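# Unroll a rolled-up necktie and lay it flat, doubled

## Task

Unroll the rolled and folded necktie and leave it lying on the table doubled over once at its middle. It must be stretched to its full length and flat everywhere, though the bend at the fold may remain a low loop. It must be at full width, roughly aligned and roughly straight. There may be no other creases, and no part of it may hang past the table's edge. Dropping the tie into its final place is allowed.

## Robot and tools

Robot: two arms, left_arm and right_arm. Each has a five-finger hand (right_arm a right hand, left_arm its mirror). Bases in the scene frame: left_arm at (+0.017, +0.334, +0.007) m, right_arm at (+0.015, -0.273, +0.022) m, both almost unrotated.

Scene frame: origin at table height, halfway between the nominal bases. +z is up, +x points out over the table, and +y is toward left_arm. Image sides do not match arm names. Positions and orientations in results (end_effector_position in metres, end_effector_quat_wxyz) use this frame. They can be a few cm off, more at long reach.

Hand point: a point fixed to the palm, about 0.05 m in front of it and 0.15 m from the wrist face. Its +z runs along the straight fingers, +y points out of the palm, and +x runs across the palm away from the thumb on the right hand (toward the thumb on the left hand). Straight fingers reach 0.06 to 0.07 m past the point, 0.06 m behind it along -y. A wrist bracket on the little-finger side can collide with things.

execute_actions(actions, cameras): actions is a list of actions. Each action is a list of 1 to 15 rows, one per 1/30 s step; a short action keeps its last row until step 15. Each row is ONE flat list of 28 numbers, each in [-1, 1], covering both arms even if one is idle: left dx, dy, dz, rx, ry, rz; left thumb_turn, thumb_bend, index, middle, ring, little; left force_limit, speed; then the same 14 for the right arm. The six pose numbers are an offset, not a pose: they are measured along the Hand target's own axes from the Hand target as it stood when that action began. Every row in the action counts from that same start, so repeating an offset moves further. Scale: 1.0 equals 0.6 m of travel or 180 degrees; rx, ry, rz form one rotation vector. Six zeros re-request the current Hand target. Rotation is clipped to 40 degrees from the measured orientation each step.

Hand numbers are absolute targets, not offsets: -1 open (thumb_turn beside the palm, thumb and fingers straight), +1 closed (thumb in front of the palm, fingers curled). force_limit maps -1..+1 to about 0..10 N at the fingertip (0..15 N for the two thumb motors). speed rises from almost 0 at -1 to full at +0.48 and stays full above that; full speed crosses the whole travel in 0.49 s. For a gentle grip close at speed -0.94 or below. To keep a hand unchanged, resend the eight numbers of its last executed row; before any row has run, send hand_measured plus hand_force_limit and hand_speed. With the thumb turned in front, the hand grips things about 0.035 to 0.065 m thick, handles down to about 0.025 m. A motor only starts when its target changes by at least 0.002. To squeeze harder, raise force_limit and send a target more closed than hand_measured; to loosen, send one more open.

move(target, speed, blend, blocking, cameras): target is one 28-number row or a list of up to 15 such rows, same layout as above; every row's offsets count from the Hand targets at the move's start, not from the previous row. speed is the path's top speed in m/s, 0.002 to 4.3, default 0.25 (turns up to twice that in rad/s); one value or one per target. blend (m) rounds corners in a list; 0 stops at each. blocking=false returns after about 0.5 s while motion continues. Paths are straight, last 0.5 to 10 s, and never avoid obstacles or the other arm. Faster moves lag more and hit harder; avoid paths near an arm's own base (route around it).

wait(seconds 0 to 10): lets the scene run, holding commands. stop: brakes a running move. zoom_image(camera, region [x0, y0, x1, y1] pixels, at most 504 by 504) enlarges the newest image of cam_high, cam_low, cam_roll_left, cam_roll_right, cam_left_wrist or cam_right_wrist (all 672x504). show_instructions shows reference images. finished_scene(scene 1 or 2) ends the scene irreversibly.

Results: Hand target (the last commanded pose after clipping; next offsets start here), hand point pose, hand_measured, hand_stopped_by (moving, target, force, stalled, fault), hand_load_n (positive when the finger is pushed open; near 0 after a lost grip), joint positions, velocities and torques. A move adds a move: line with its ending (done, off_target, moving, held, fault) and limits (paced = pose clipped, held = steps withheld). Resting 1 to 3 cm (sometimes 5) below the command is normal friction and sag, not contact; send the missing distance as a new offset.

Avoid: the tie leaving the table, releasing it while it swings, fast hits or hard presses on the table, collisions or pinching between the two arms, large finger forces, and motors overheating (MOTOR HOT near 85 °C; at 100 °C an OVER-TEMPERATURE FAULT drops the arm for 30 to 60 s). Don't hold an arm stretched or pushing for long.

Each tool is called after "Request:" as name(argument=value, ...), one argument or row to a line, values as JSON.

Reference images:

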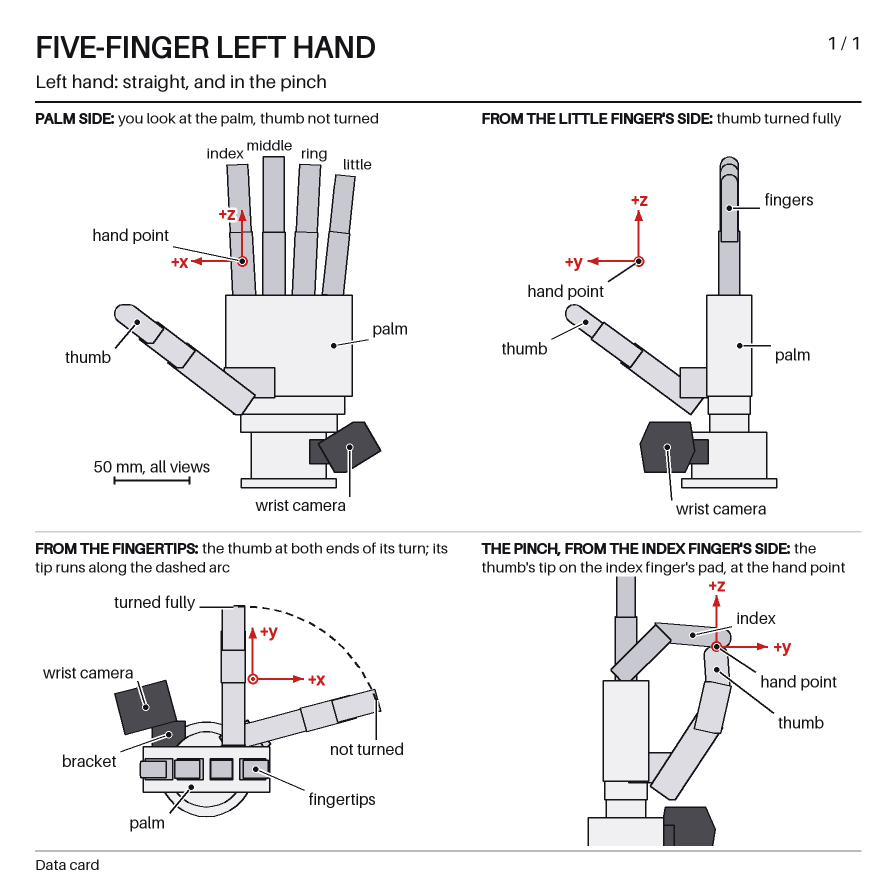

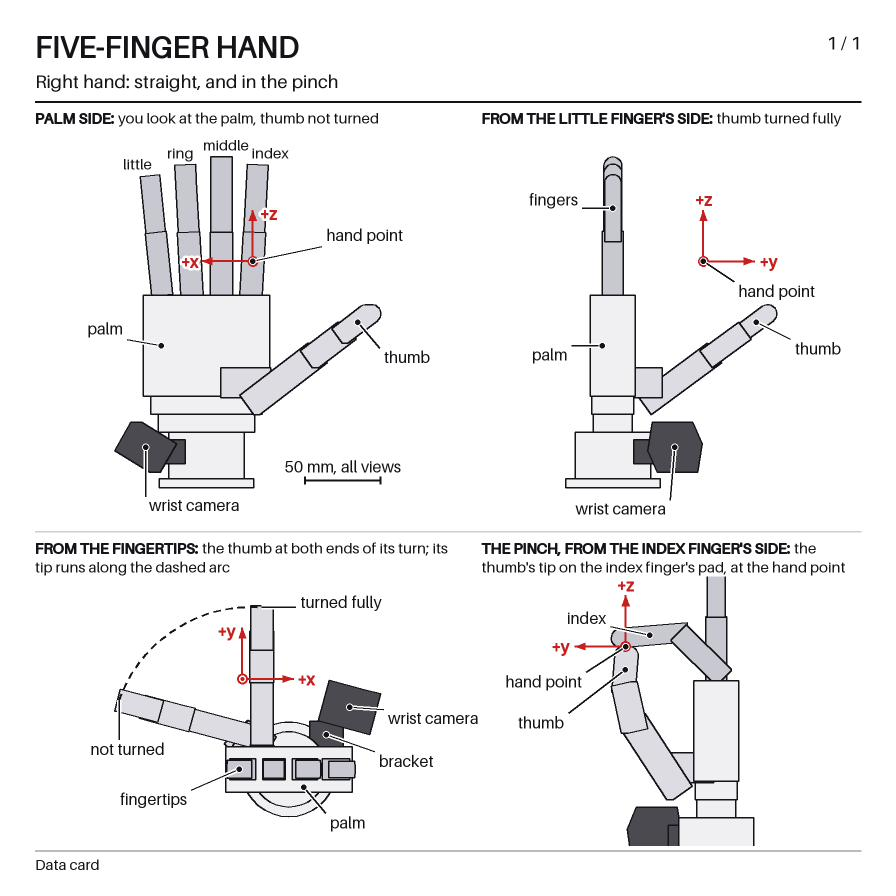

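## Session

Request:
execute_actions(
  actions=[],
)

Scene clock: 0.00 s.
left_arm: end_effector_position=(+0.5890, -0.0641, +0.3168) hand_measured=(-1.000, -1.000, -1.000, -1.000, -1.000, -1.000) hand_load_n=(+0.0, +0.0, +0.0, +0.0, +0.0, +0.0) hand_stopped_by=(target, target, target, target, target, target) hand_force_limit=0.00 hand_speed=-0.80 end_effector_quat_wxyz=(-0.086, -0.443, +0.830, -0.327) | right_arm: end_effector_position=(+0.8774, -0.2313, +0.2394) hand_measured=(-1.000, -1.000, -1.000, -1.000, -1.000, -1.000) hand_load_n=(+0.0, +0.0, +0.0, +0.0, +0.0, +0.0) hand_stopped_by=(target, target, target, target, target, target) hand_force_limit=0.00 hand_speed=-0.80 end_effector_quat_wxyz=(+0.277, +0.057, +0.918, +0.279)
Joint positions: left_arm=[-0.435 2.111 2.431 -1.421 0.525 0.031] | right_arm=[-0.108 2.268 2.236 -0.935 -0.576 1.751]
Joint velocities: within noise
Joint torques (N m): no reading
Motor temperatures (°C): left_arm=[28 36 27 24 28 27] | right_arm=[24 33 21 25 25 26]
Heat: left arm: hottest shoulder 36 °C; right arm: hottest shoulder 33 °C.
Hand target: left_arm +0.5928, -0.0658, +0.3207; -0.081, -0.441, +0.830, -0.332 | right_arm +0.8817, -0.2319, +0.2427; +0.283, +0.055, +0.916, +0.278

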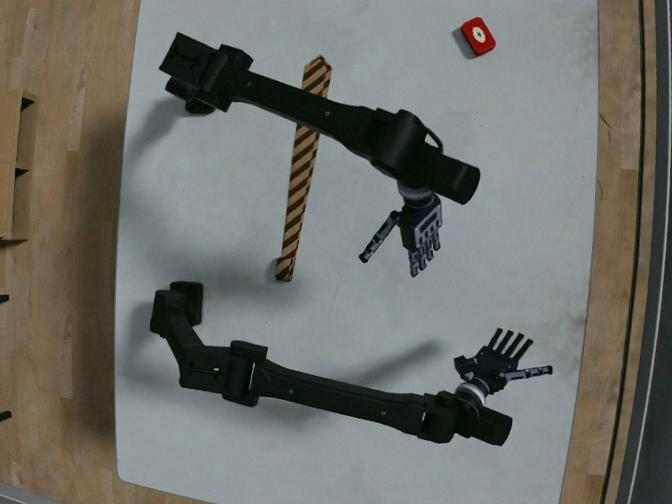

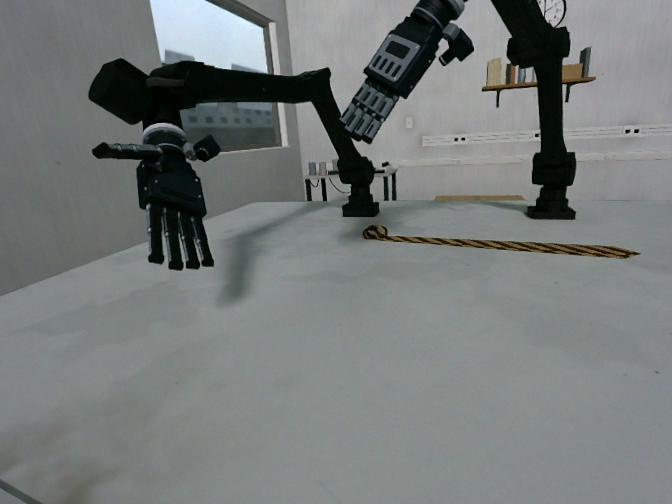

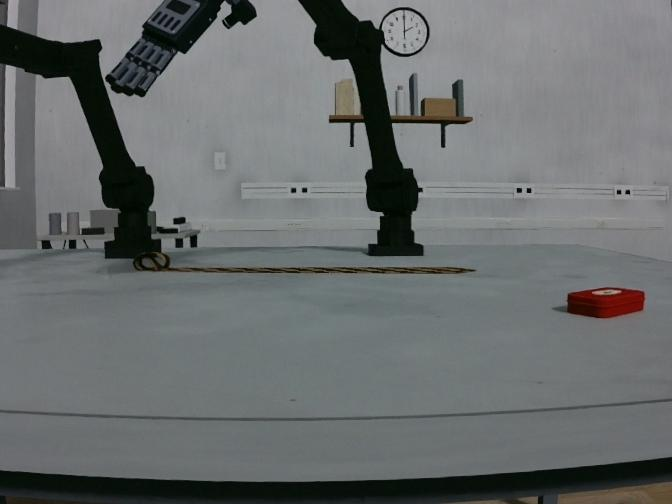

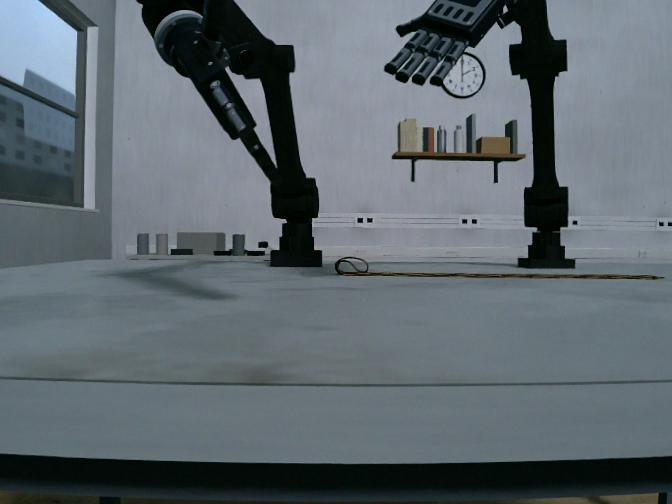

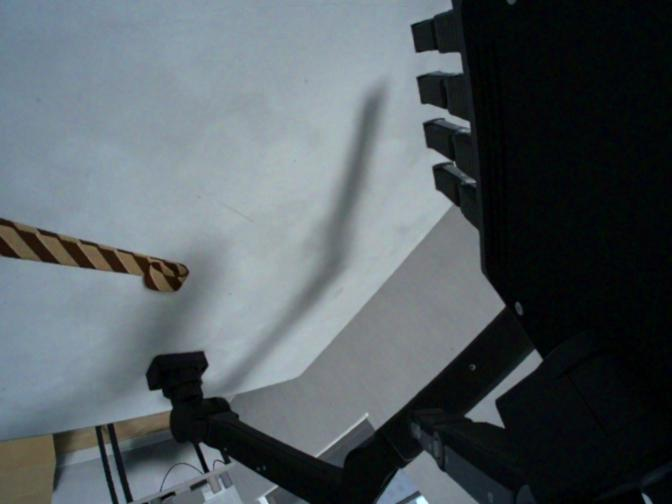

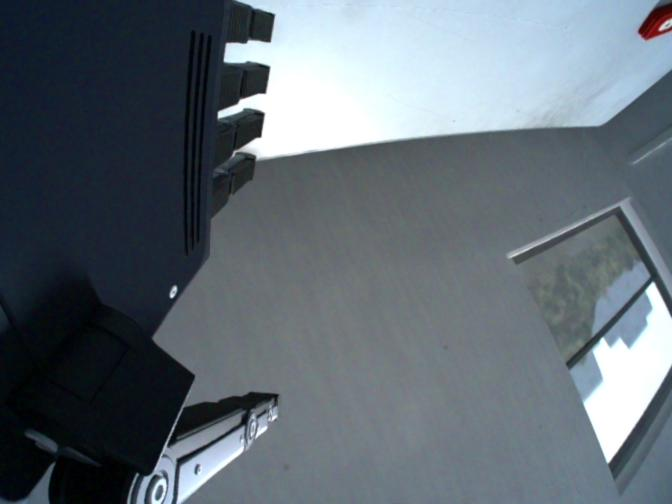

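Request:
zoom_image(
  camera="cam_low",
  region=[340, 200, 440, 260],
)

Request:
zoom_image(
  camera="cam_roll_right",
  region=[320, 240, 420, 300],
)

Request:
zoom_image(
  camera="cam_high",
  region=[250, 200, 330, 300],
)

Request:
zoom_image(
  camera="cam_high",
  region=[260, 40, 360, 160],
)

Request:
zoom_image(
  camera="cam_low",
  region=[560, 230, 660, 270],
)

Scaled by 5.040 from the camera's 672x504 image, which has a finer 960x720 frame.

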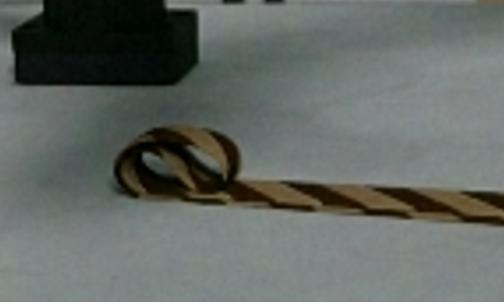

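Scaled by 5.040 from the camera's 672x504 image, which has a finer 960x720 frame.

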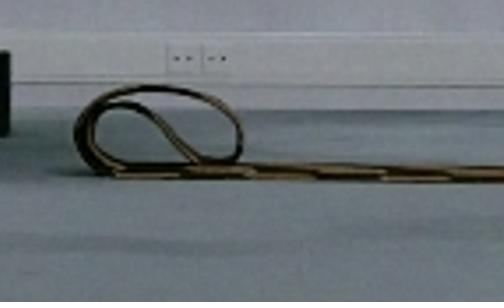

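Scaled by 5.040 from the camera's 672x504 image, which has a finer 960x720 frame.

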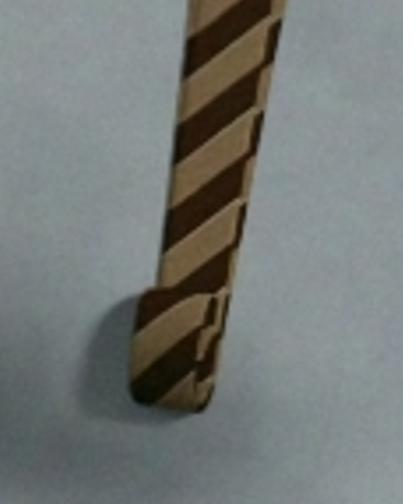

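Scaled by 4.200 from the camera's 672x504 image, which has a finer 960x720 frame.

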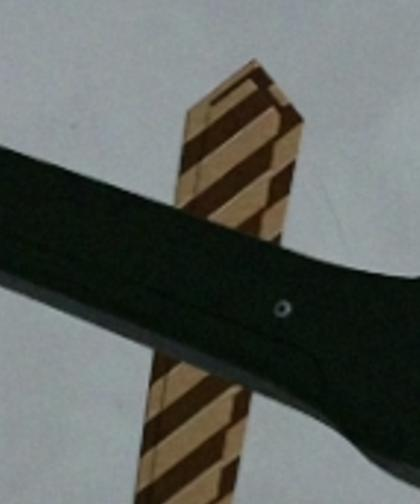

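Scaled by 5.040 from the camera's 672x504 image, which has a finer 960x720 frame.

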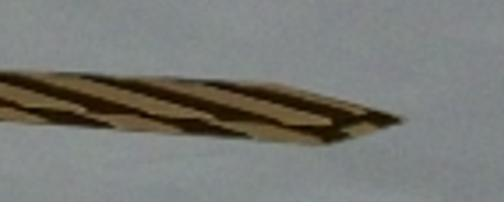

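Request:
move(
  target=[0.215,0.503,-0.042,-0.228,-0.045,0.325,-1,-1,-1,-1,-1,-1,0,-0.8,0.438,-0.513,-0.978,0.132,-0.146,0.185,-1,-1,-1,-1,-1,-1,0,-0.8],
  speed=0.3,
  cameras=["all"],
)

Scene clock: 60.43 s.
left_arm: end_effector_position=(+0.2784, -0.0267, +0.2475) hand_measured=(-1.000, -1.000, -1.000, -1.000, -1.000, -1.000) hand_load_n=(+0.5, +0.0, +0.0, +0.0, +0.0, +0.0) hand_stopped_by=(target, target, target, target, target, target) hand_force_limit=0.00 hand_speed=-0.80 end_effector_quat_wxyz=(+0.001, +0.038, +0.999, -0.003) | right_arm: end_effector_position=(+0.3523, -0.6978, +0.3397) hand_measured=(-1.000, -1.000, -1.000, -1.000, -1.000, -1.000) hand_load_n=(+0.0, +0.0, +0.0, +0.0, +0.0, +0.0) hand_stopped_by=(target, target, target, target, target, target) hand_force_limit=0.00 hand_speed=-0.80 end_effector_quat_wxyz=(+0.368, +0.436, +0.809, +0.140)
Joint positions: left_arm=[-0.976 1.672 1.695 -1.587 0.002 0.675] | right_arm=[-1.203 1.418 1.301 -1.002 -0.697 1.505]
Joint torques (N m): left_arm=[0.15 -15.97 6.63 -0.39 -0.11 0.21] | right_arm=[1.61 -8.7 10.66 0.73 -0.68 -0.17]
Motor temperatures (°C): left_arm=[27 40 32 24 27 26] | right_arm=[24 39 27 25 24 24]
Heat: left arm: hottest shoulder 40 °C; right arm: hottest shoulder 39 °C.
Hand target: left_arm +0.2747, -0.0195, +0.2504; +0.000, +0.045, +0.999, -0.001 | right_arm +0.3580, -0.7034, +0.3494; +0.373, +0.427, +0.812, +0.137
Off the commanded pose: left_arm 0.008 m, 1 deg | right_arm 0.012 m, 1 deg.
move: off_target (right_arm)
camera_calibration:
cam_left_wrist: T_world_to_cam=[[-0.365998, -0.930559, -0.0102292, 0.0847468], [-0.799888, 0.308948, 0.514519, 0.102588], [-0.475631, 0.196495, -0.857418, 0.464264], [0, 0, 0, 1]] pos_world=[0.333894, -0.0440581, 0.346152]
cam_right_wrist: T_world_to_cam=[[0.516684, 0.771127, 0.372023, 0.233028], [0.0451625, -0.458459, 0.887567, -0.644059], [0.854984, -0.44179, -0.271705, -0.399932], [0, 0, 0, 1]] pos_world=[0.250621, -0.651656, 0.37629]

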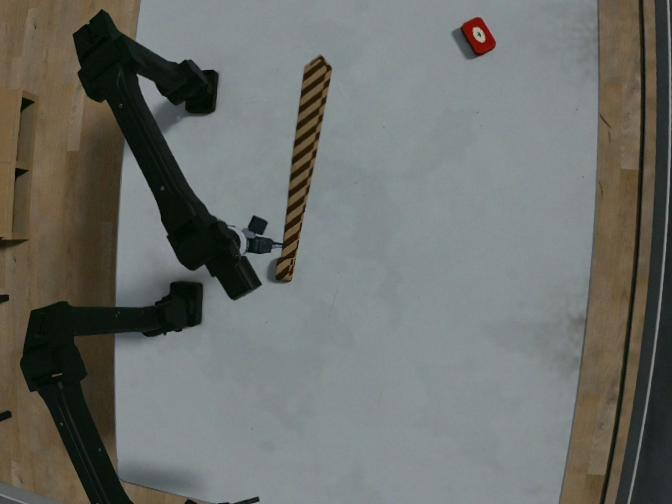

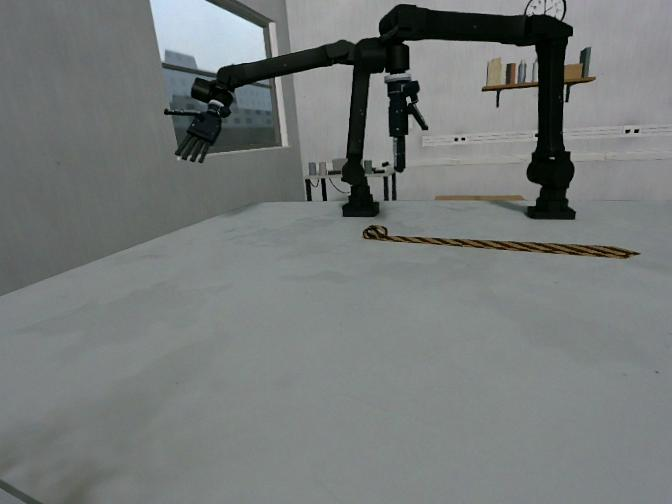

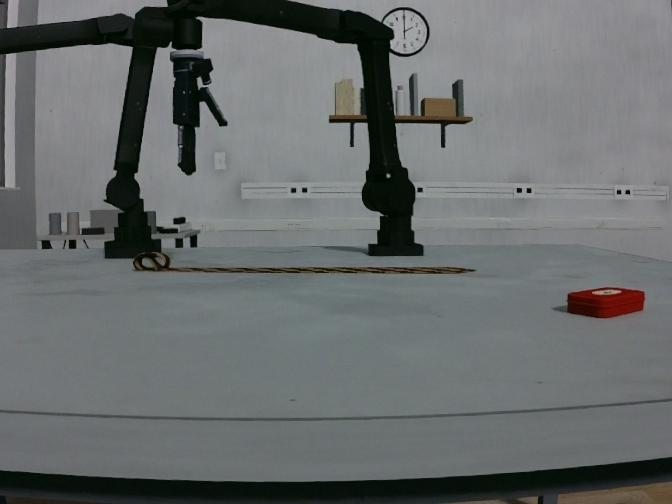

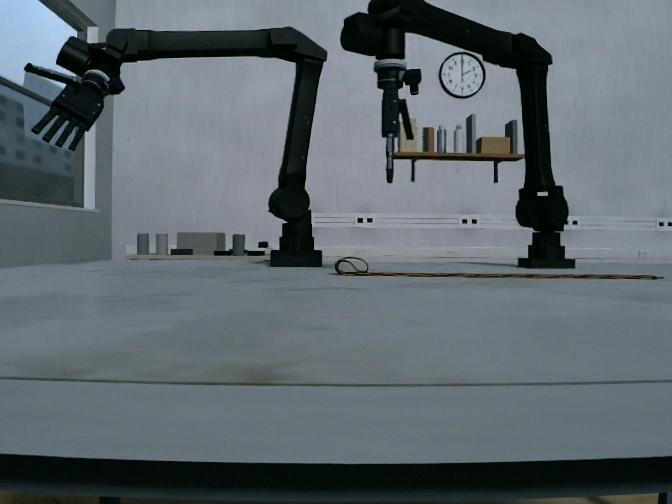

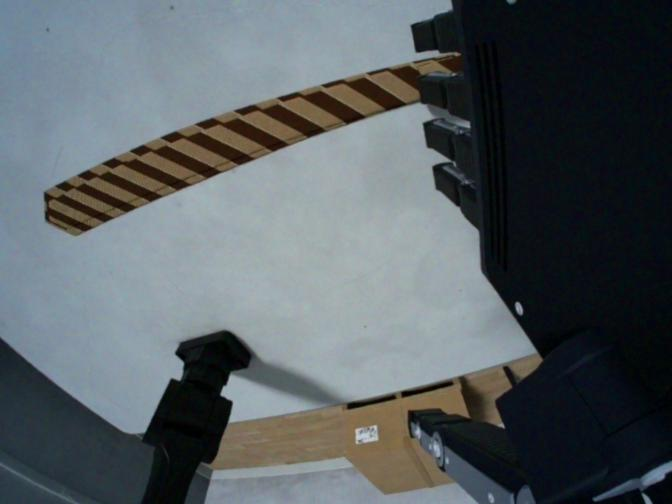

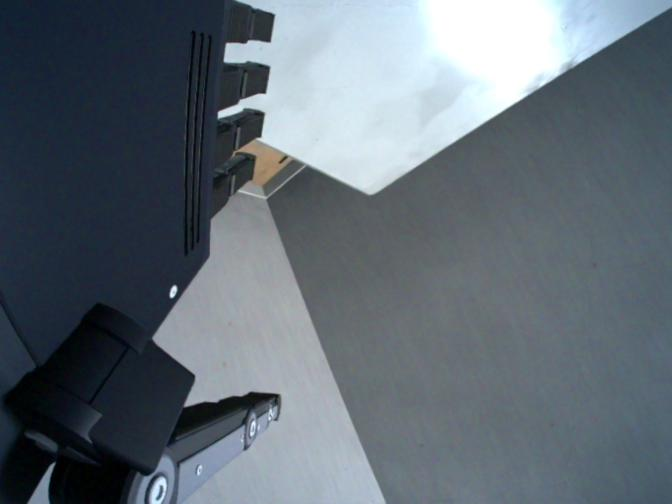

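Request:
move(
  target=[0,0,0.25,0,0,0,-1,-1,-1,-1,-1,-1,0,-0.8,0,0,0,0,0,0,-1,-1,-1,-1,-1,-1,0,-0.8],
  speed=0.2,
  cameras=["cam_high","cam_roll_right"],
)

Request:
zoom_image(
  camera="cam_roll_right",
  region=[300, 200, 460, 300],
)

Request:
zoom_image(
  camera="cam_high",
  region=[200, 190, 340, 300],
)

Scene clock: 67.27 s.
left_arm: end_effector_position=(+0.2750, -0.0217, +0.1108) hand_measured=(-1.000, -1.000, -1.000, -1.000, -1.000, -1.000) hand_load_n=(+0.0, +0.0, +0.0, +0.0, +0.0, +0.0) hand_stopped_by=(target, target, target, target, target, target) hand_force_limit=0.00 hand_speed=-0.80 end_effector_quat_wxyz=(+0.004, +0.038, +0.999, -0.008) | right_arm: end_effector_position=(+0.3523, -0.6978, +0.3397) hand_measured=(-1.000, -1.000, -1.000, -1.000, -1.000, -1.000) hand_load_n=(+0.0, +0.0, +0.0, +0.5, +0.0, +0.0) hand_stopped_by=(target, target, target, target, target, target) hand_force_limit=0.00 hand_speed=-0.80 end_effector_quat_wxyz=(+0.368, +0.436, +0.809, +0.140)
Joint positions: left_arm=[-0.976 1.703 1.373 -1.223 0.002 0.675] | right_arm=[-1.203 1.418 1.301 -1.002 -0.697 1.504]
Joint torques (N m): left_arm=[0.21 -13.1 6.64 0.42 -0.11 0.21] | right_arm=[1.61 -8.64 10.67 0.73 -0.68 -0.16]
Heat: left arm: hottest shoulder 40 °C; right arm: hottest shoulder 38 °C.
Hand target: left_arm +0.2746, -0.0197, +0.1002; +0.000, +0.045, +0.999, -0.001 | right_arm +0.3580, -0.7034, +0.3494; +0.373, +0.427, +0.812, +0.137
Off the commanded pose: left_arm 0.011 m, 1 deg | right_arm 0.012 m, 1 deg.
move: off_target (left_arm, right_arm)
Images, in order (width x height): cam_high 672x504, cam_roll_right 672x504.

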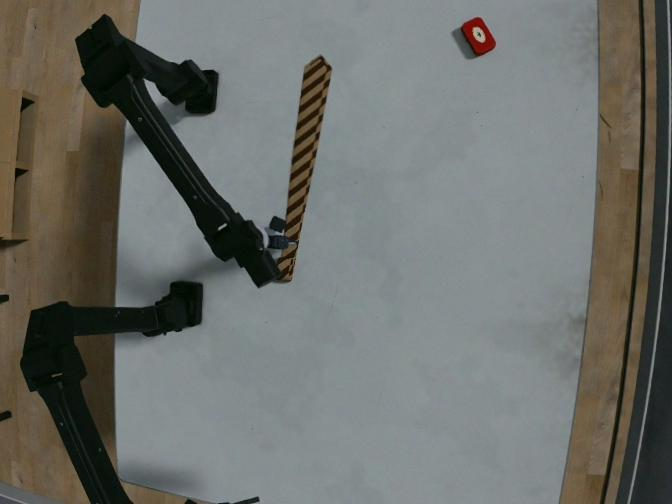

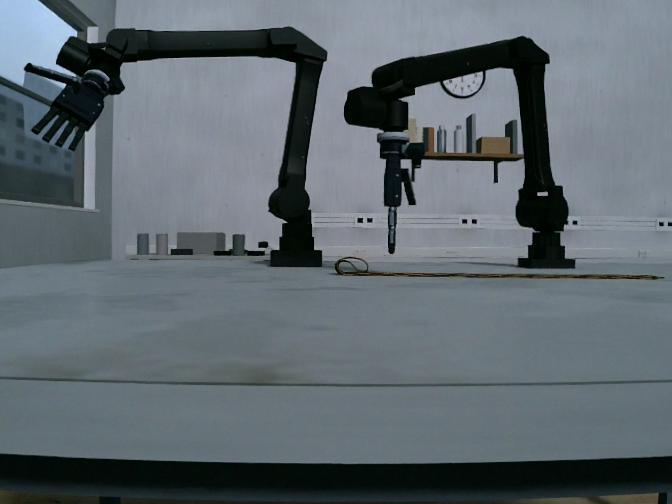

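Scaled by 3.150 from the camera's 672x504 image, which has a finer 960x720 frame.

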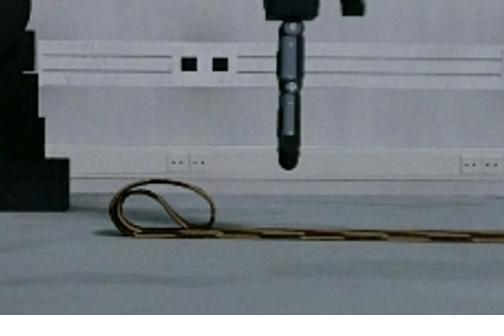

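Scaled by 3.600 from the camera's 672x504 image, which has a finer 960x720 frame.

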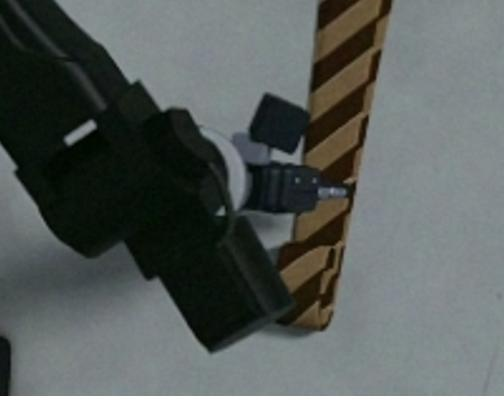

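Request:
move(
  target=[
    [0,0,0.050,0,0,0,-1,-1,-1,-1,-1,-1,0,-0.8,0,0,0,0,0,0,-1,-1,-1,-1,-1,-1,0,-0.8],
    [0,-0.15,0.050,0,0,0,-1,-1,-1,-1,-1,-1,0,-0.8,0,0,0,0,0,0,-1,-1,-1,-1,-1,-1,0,-0.8],
  ],
  speed=0.12,
  cameras=["cam_high","cam_roll_right"],
)

Request:
zoom_image(
  camera="cam_roll_right",
  region=[260, 200, 420, 300],
)

Request:
zoom_image(
  camera="cam_high",
  region=[200, 190, 340, 330],
)

Scene clock: 75.80 s.
left_arm: end_effector_position=(+0.2654, -0.0934, +0.0741) hand_measured=(-1.000, -1.000, -1.000, -1.000, -1.000, -1.000) hand_load_n=(+0.0, +0.0, +0.0, +0.0, +0.0, +0.0) hand_stopped_by=(target, target, target, target, target, target) hand_force_limit=0.00 hand_speed=-0.80 end_effector_quat_wxyz=(+0.001, +0.046, +0.999, -0.001) | right_arm: end_effector_position=(+0.3523, -0.6978, +0.3397) hand_measured=(-1.000, -1.000, -1.000, -1.000, -1.000, -1.000) hand_load_n=(+0.0, +0.0, +0.0, +0.0, +0.0, +0.0) hand_stopped_by=(target, target, target, target, target, target) hand_force_limit=0.00 hand_speed=-0.80 end_effector_quat_wxyz=(+0.368, +0.436, +0.809, +0.140)
Joint positions: left_arm=[-1.066 1.884 1.524 -1.209 -0.001 0.601] | right_arm=[-1.203 1.418 1.301 -1.002 -0.697 1.504]
Joint torques (N m): left_arm=[-0.67 -13.98 10.77 -0.49 0.02 -0.03] | right_arm=[1.61 -8.76 10.66 0.75 -0.68 -0.16]
Heat: left arm: hottest shoulder 39 °C; right arm: hottest shoulder 37 °C.
Hand target: left_arm +0.2665, -0.1095, +0.0704; +0.000, +0.045, +0.999, -0.001 | right_arm +0.3580, -0.7034, +0.3494; +0.373, +0.427, +0.812, +0.137
Off the commanded pose: left_arm 0.016 m, 0 deg | right_arm 0.012 m, 1 deg.
move: off_target (left_arm, right_arm)
Images, in order (width x height): cam_high 672x504, cam_roll_right 672x504.

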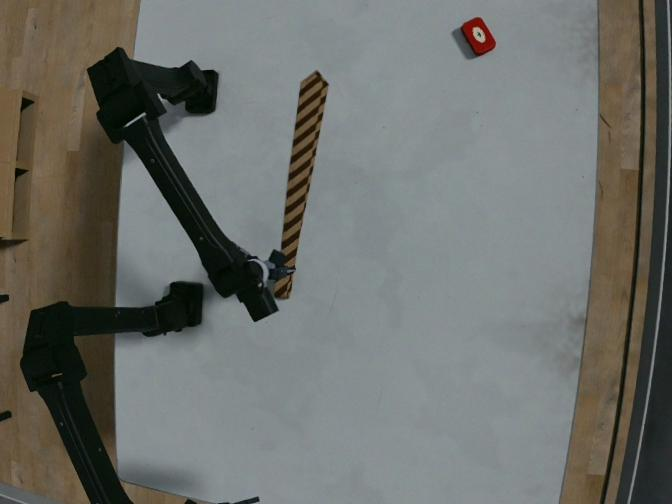

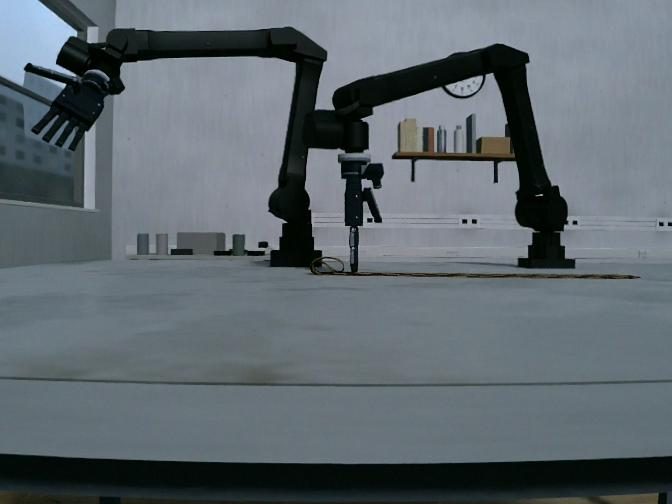

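Scaled by 3.150 from the camera's 672x504 image, which has a finer 960x720 frame.

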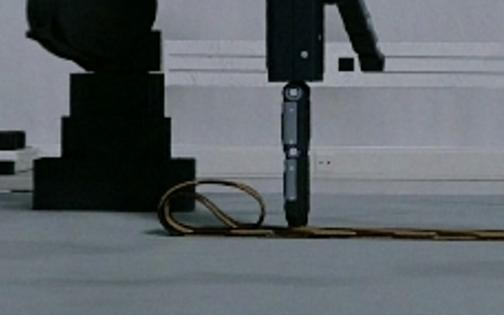

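Scaled by 3.600 from the camera's 672x504 image, which has a finer 960x720 frame.

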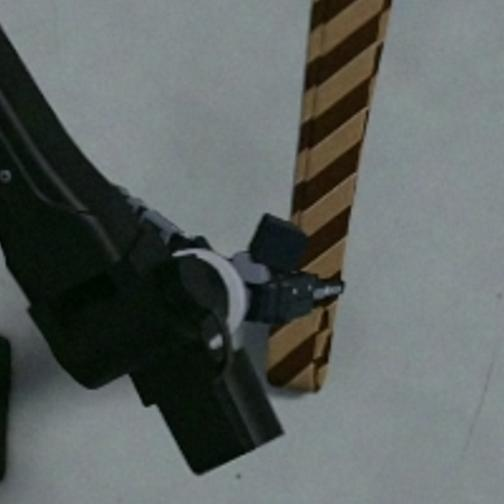

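Request:
move(
  target=[
    [0,0,-0.1,0,0,0,-1,-1,-1,-1,-1,-1,0,-0.8,0,0,0,0,0,0,-1,-1,-1,-1,-1,-1,0,-0.8],
    [0,-0.05,-0.1,0,0,0,-1,-1,-1,-1,-1,-1,0,-0.8,0,0,0,0,0,0,-1,-1,-1,-1,-1,-1,0,-0.8],
    [0,-0.05,-0.024,0,0,0,-1,-1,-1,-1,-1,-1,0,-0.8,0,0,0,0,0,0,-1,-1,-1,-1,-1,-1,0,-0.8],
    [0,-0.17,-0.022,0,0,0,-1,-1,-1,-1,-1,-1,0,-0.8,0,0,0,0,0,0,-1,-1,-1,-1,-1,-1,0,-0.8],
  ],
  speed=0.12,
  cameras=["cam_high","cam_roll_right"],
)

Request:
zoom_image(
  camera="cam_roll_right",
  region=[220, 200, 380, 300],
)

Request:
zoom_image(
  camera="cam_high",
  region=[200, 190, 340, 330],
)

Scene clock: 110.33 s.
left_arm: end_effector_position=(+0.2564, -0.1955, +0.0865) hand_measured=(-1.000, -1.000, -1.000, -1.000, -1.000, -1.000) hand_load_n=(+0.5, +0.0, +0.0, +0.0, +0.0, +0.0) hand_stopped_by=(target, target, target, target, target, target) hand_force_limit=0.00 hand_speed=-0.80 end_effector_quat_wxyz=(-0.002, +0.048, +0.999, +0.003) | right_arm: end_effector_position=(+0.3523, -0.6978, +0.3397) hand_measured=(-1.000, -1.000, -1.000, -1.000, -1.000, -1.000) hand_load_n=(+0.0, -0.5, +0.0, +0.0, +0.0, +0.0) hand_stopped_by=(target, target, target, target, target, target) hand_force_limit=0.00 hand_speed=-0.80 end_effector_quat_wxyz=(+0.368, +0.436, +0.809, +0.140)
Joint positions: left_arm=[-1.155 2.112 1.921 -1.386 0.001 0.516] | right_arm=[-1.203 1.418 1.301 -1.002 -0.697 1.504]
Joint torques (N m): left_arm=[-0.38 -17.67 11.55 -0.53 -0.04 -0.04] | right_arm=[1.61 -8.76 10.63 0.73 -0.69 -0.15]
Motor temperatures (°C): left_arm=[27 37 37 23 26 25] | right_arm=[24 35 27 24 24 24]
Heat: left arm: hottest shoulder 37 °C; right arm: hottest shoulder 35 °C.
Hand target: left_arm +0.2574, -0.2111, +0.0839; +0.000, +0.045, +0.999, -0.001 | right_arm +0.3580, -0.7034, +0.3494; +0.373, +0.427, +0.812, +0.137
Off the commanded pose: left_arm 0.016 m, 1 deg | right_arm 0.012 m, 1 deg.
move: off_target (left_arm, right_arm)
Images, in order (width x height): cam_high 672x504, cam_roll_right 672x504.

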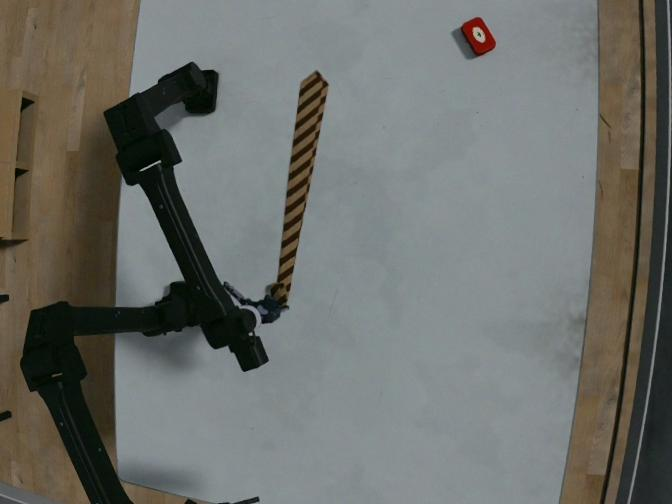

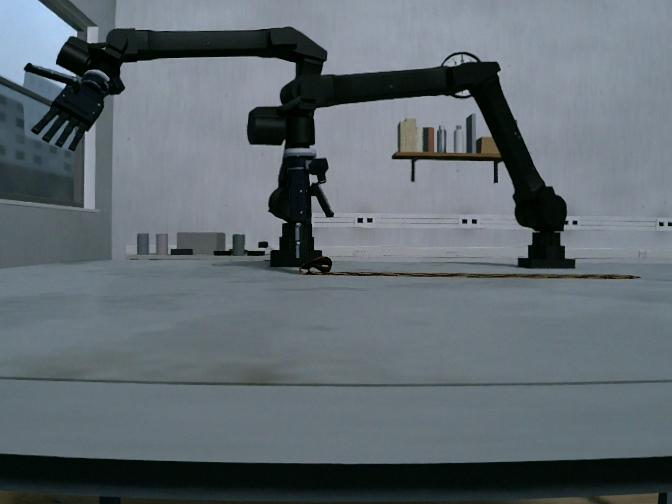

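Scaled by 3.150 from the camera's 672x504 image, which has a finer 960x720 frame.

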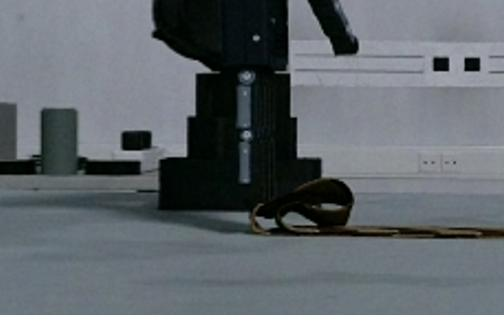

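Scaled by 3.600 from the camera's 672x504 image, which has a finer 960x720 frame.

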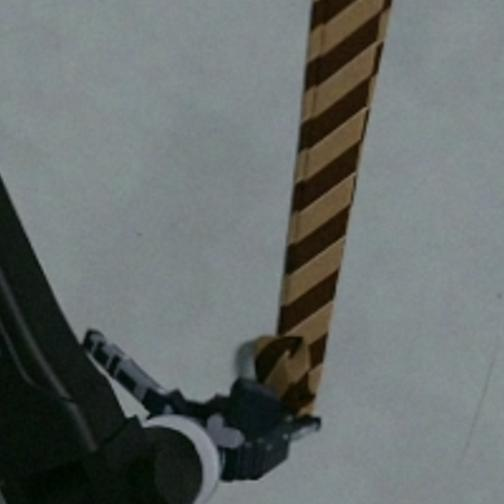

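Request:
move(
  target=[0,0,-0.2,0,0,0,-1,-1,-1,-1,-1,-1,0,-0.8,0,0,0,0,0,0,-1,-1,-1,-1,-1,-1,0,-0.8],
  speed=0.12,
  cameras=["cam_high","cam_roll_right","cam_low"],
)

Request:
zoom_image(
  camera="cam_roll_right",
  region=[220, 200, 380, 300],
)

Request:
zoom_image(
  camera="cam_high",
  region=[230, 230, 330, 330],
)

Request:
zoom_image(
  camera="cam_low",
  region=[300, 190, 440, 270],
)

Scene clock: 115.67 s.
left_arm: end_effector_position=(+0.2581, -0.1994, +0.1931) hand_measured=(-1.000, -1.000, -1.000, -1.000, -1.000, -1.000) hand_load_n=(+0.0, +0.0, +0.0, +0.0, +0.0, +0.0) hand_stopped_by=(target, target, target, target, target, target) hand_force_limit=0.00 hand_speed=-0.80 end_effector_quat_wxyz=(-0.003, +0.047, +0.999, +0.005) | right_arm: end_effector_position=(+0.3523, -0.6978, +0.3397) hand_measured=(-1.000, -1.000, -1.000, -1.000, -1.000, -1.000) hand_load_n=(+0.0, +0.0, +0.5, +0.0, +0.0, +0.0) hand_stopped_by=(target, target, target, target, target, target) hand_force_limit=0.00 hand_speed=-0.80 end_effector_quat_wxyz=(+0.368, +0.436, +0.809, +0.140)
Joint positions: left_arm=[-1.155 2.112 2.2 -1.67 0.001 0.515] | right_arm=[-1.203 1.418 1.301 -1.002 -0.697 1.504]
Joint torques (N m): left_arm=[-0.38 -19.9 11.34 -0.51 -0.04 -0.03] | right_arm=[1.61 -8.7 10.66 0.73 -0.68 -0.16]
Heat: left arm: hottest shoulder 37 °C; right arm: hottest shoulder 35 °C.
Hand target: left_arm +0.2574, -0.2109, +0.2038; +0.000, +0.045, +0.999, -0.001 | right_arm +0.3580, -0.7034, +0.3494; +0.373, +0.427, +0.812, +0.137
Off the commanded pose: left_arm 0.016 m, 1 deg | right_arm 0.012 m, 1 deg.
joint sent to its limit (left arm) — joint 4 (wrist pitch), lower limit. The joint targets still meet the commanded pose.
move: off_target (left_arm, right_arm)
Images, in order (width x height): cam_high 672x504, cam_low 672x504, cam_roll_right 672x504.

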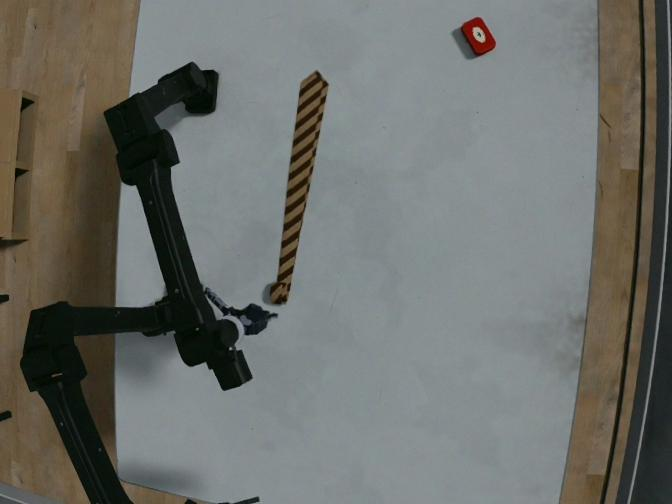

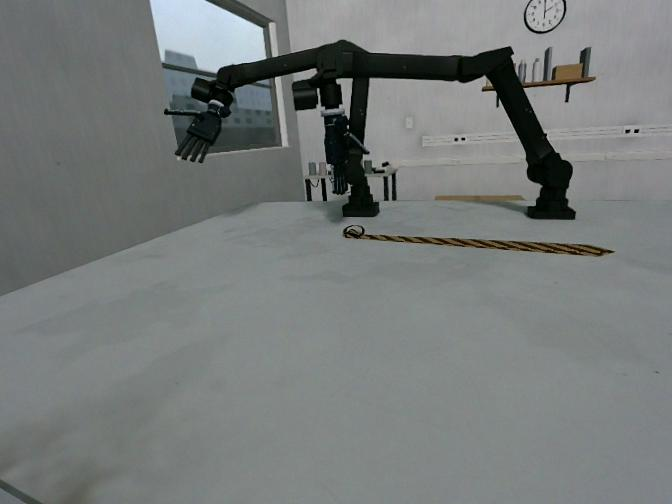

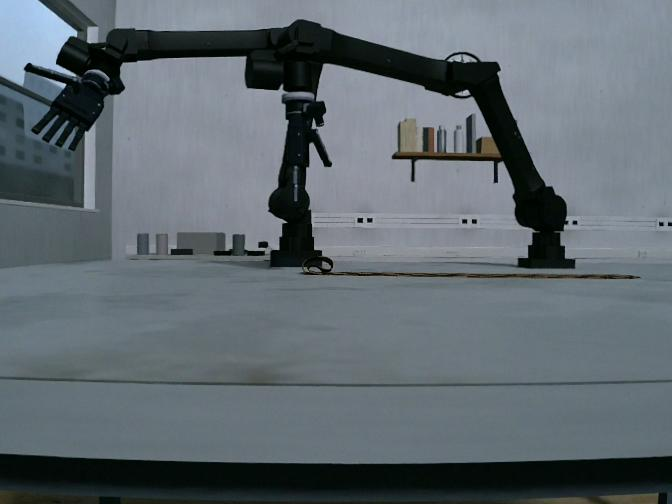

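Scaled by 3.150 from the camera's 672x504 image, which has a finer 960x720 frame.

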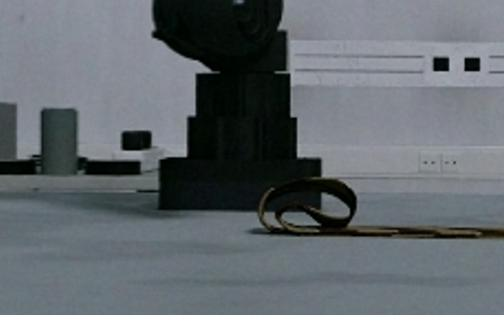

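Scaled by 5.040 from the camera's 672x504 image, which has a finer 960x720 frame.

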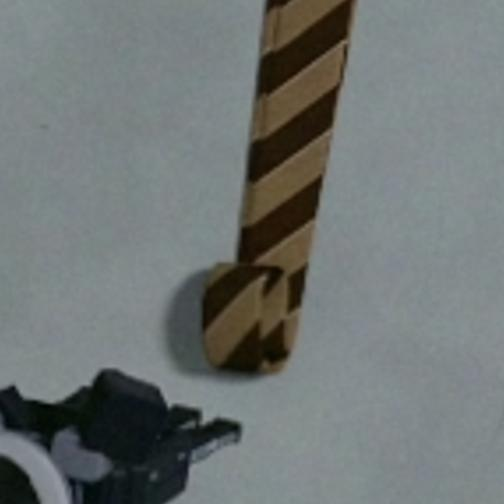

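Scaled by 3.600 from the camera's 672x504 image, which has a finer 960x720 frame.

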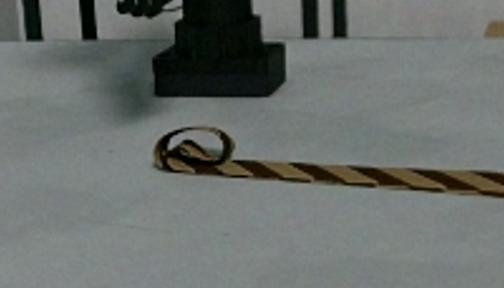

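Request:
move(
  target=[
    [0,0.068,0,0,0,0,-1,-1,-1,-1,-1,-1,0,-0.8,0,0,0,0,0,0,-1,-1,-1,-1,-1,-1,0,-0.8],
    [0,0.068,0.211,0,0,0,-1,-1,-1,-1,-1,-1,0,-0.8,0,0,0,0,0,0,-1,-1,-1,-1,-1,-1,0,-0.8],
    [0,-0.095,0.213,0,0,0,-1,-1,-1,-1,-1,-1,0,-0.8,0,0,0,0,0,0,-1,-1,-1,-1,-1,-1,0,-0.8],
  ],
  speed=0.15,
  cameras=["cam_high","cam_roll_right"],
)

Request:
zoom_image(
  camera="cam_roll_right",
  region=[180, 200, 340, 300],
)

Request:
zoom_image(
  camera="cam_high",
  region=[220, 230, 340, 350],
)

Scene clock: 131.37 s.
left_arm: end_effector_position=(+0.2508, -0.2549, +0.0792) hand_measured=(-1.000, -1.000, -1.000, -1.000, -1.000, -1.000) hand_load_n=(+0.0, +0.0, +0.0, +0.0, -0.5, +0.0) hand_stopped_by=(target, target, target, target, target, target) hand_force_limit=0.00 hand_speed=-0.80 end_effector_quat_wxyz=(-0.002, +0.049, +0.999, +0.004) | right_arm: end_effector_position=(+0.3523, -0.6978, +0.3397) hand_measured=(-1.000, -1.000, -1.000, -1.000, -1.000, -1.000) hand_load_n=(+0.0, +0.0, +0.0, +0.0, +0.0, +0.0) hand_stopped_by=(target, target, target, target, target, target) hand_force_limit=0.00 hand_speed=-0.80 end_effector_quat_wxyz=(+0.368, +0.436, +0.809, +0.140)
Joint positions: left_arm=[-1.197 2.291 2.211 -1.5 0.001 0.477] | right_arm=[-1.203 1.418 1.301 -1.002 -0.697 1.504]
Joint torques (N m): left_arm=[-0.09 -19.9 11.81 -0.51 -0.04 -0.04] | right_arm=[1.55 -8.7 10.67 0.75 -0.68 -0.16]
Heat: left arm: hottest shoulder 37 °C; right arm: hottest shoulder 34 °C.
Hand target: left_arm +0.2523, -0.2679, +0.0761; +0.000, +0.045, +0.999, -0.001 | right_arm +0.3580, -0.7034, +0.3494; +0.373, +0.427, +0.812, +0.137
Off the commanded pose: left_arm 0.013 m, 1 deg | right_arm 0.012 m, 1 deg.
move: off_target (left_arm, right_arm)
Images, in order (width x height): cam_high 672x504, cam_roll_right 672x504.

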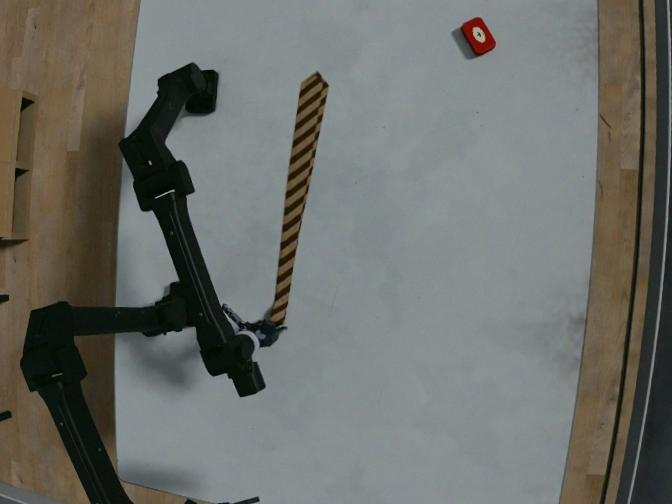

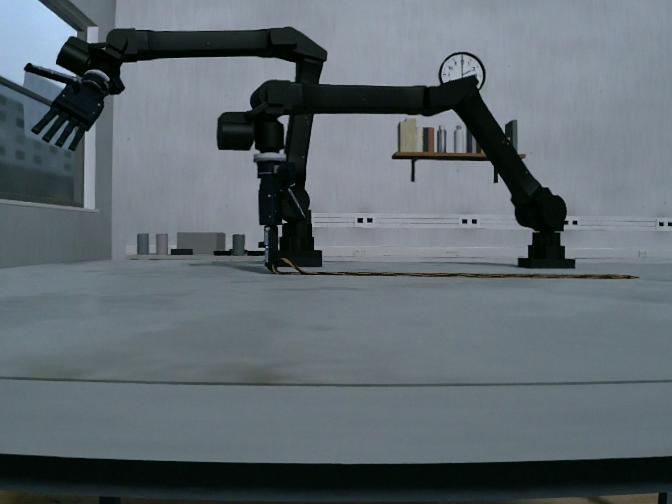

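Scaled by 3.150 from the camera's 672x504 image, which has a finer 960x720 frame.

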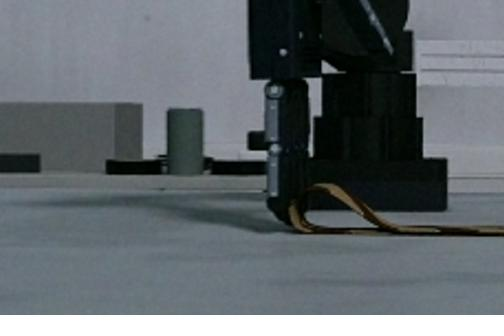

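Scaled by 4.200 from the camera's 672x504 image, which has a finer 960x720 frame.

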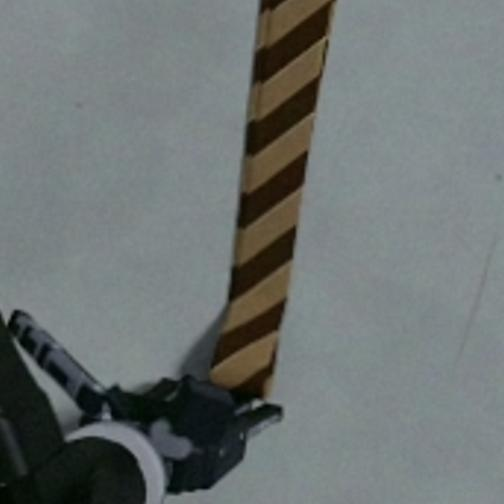

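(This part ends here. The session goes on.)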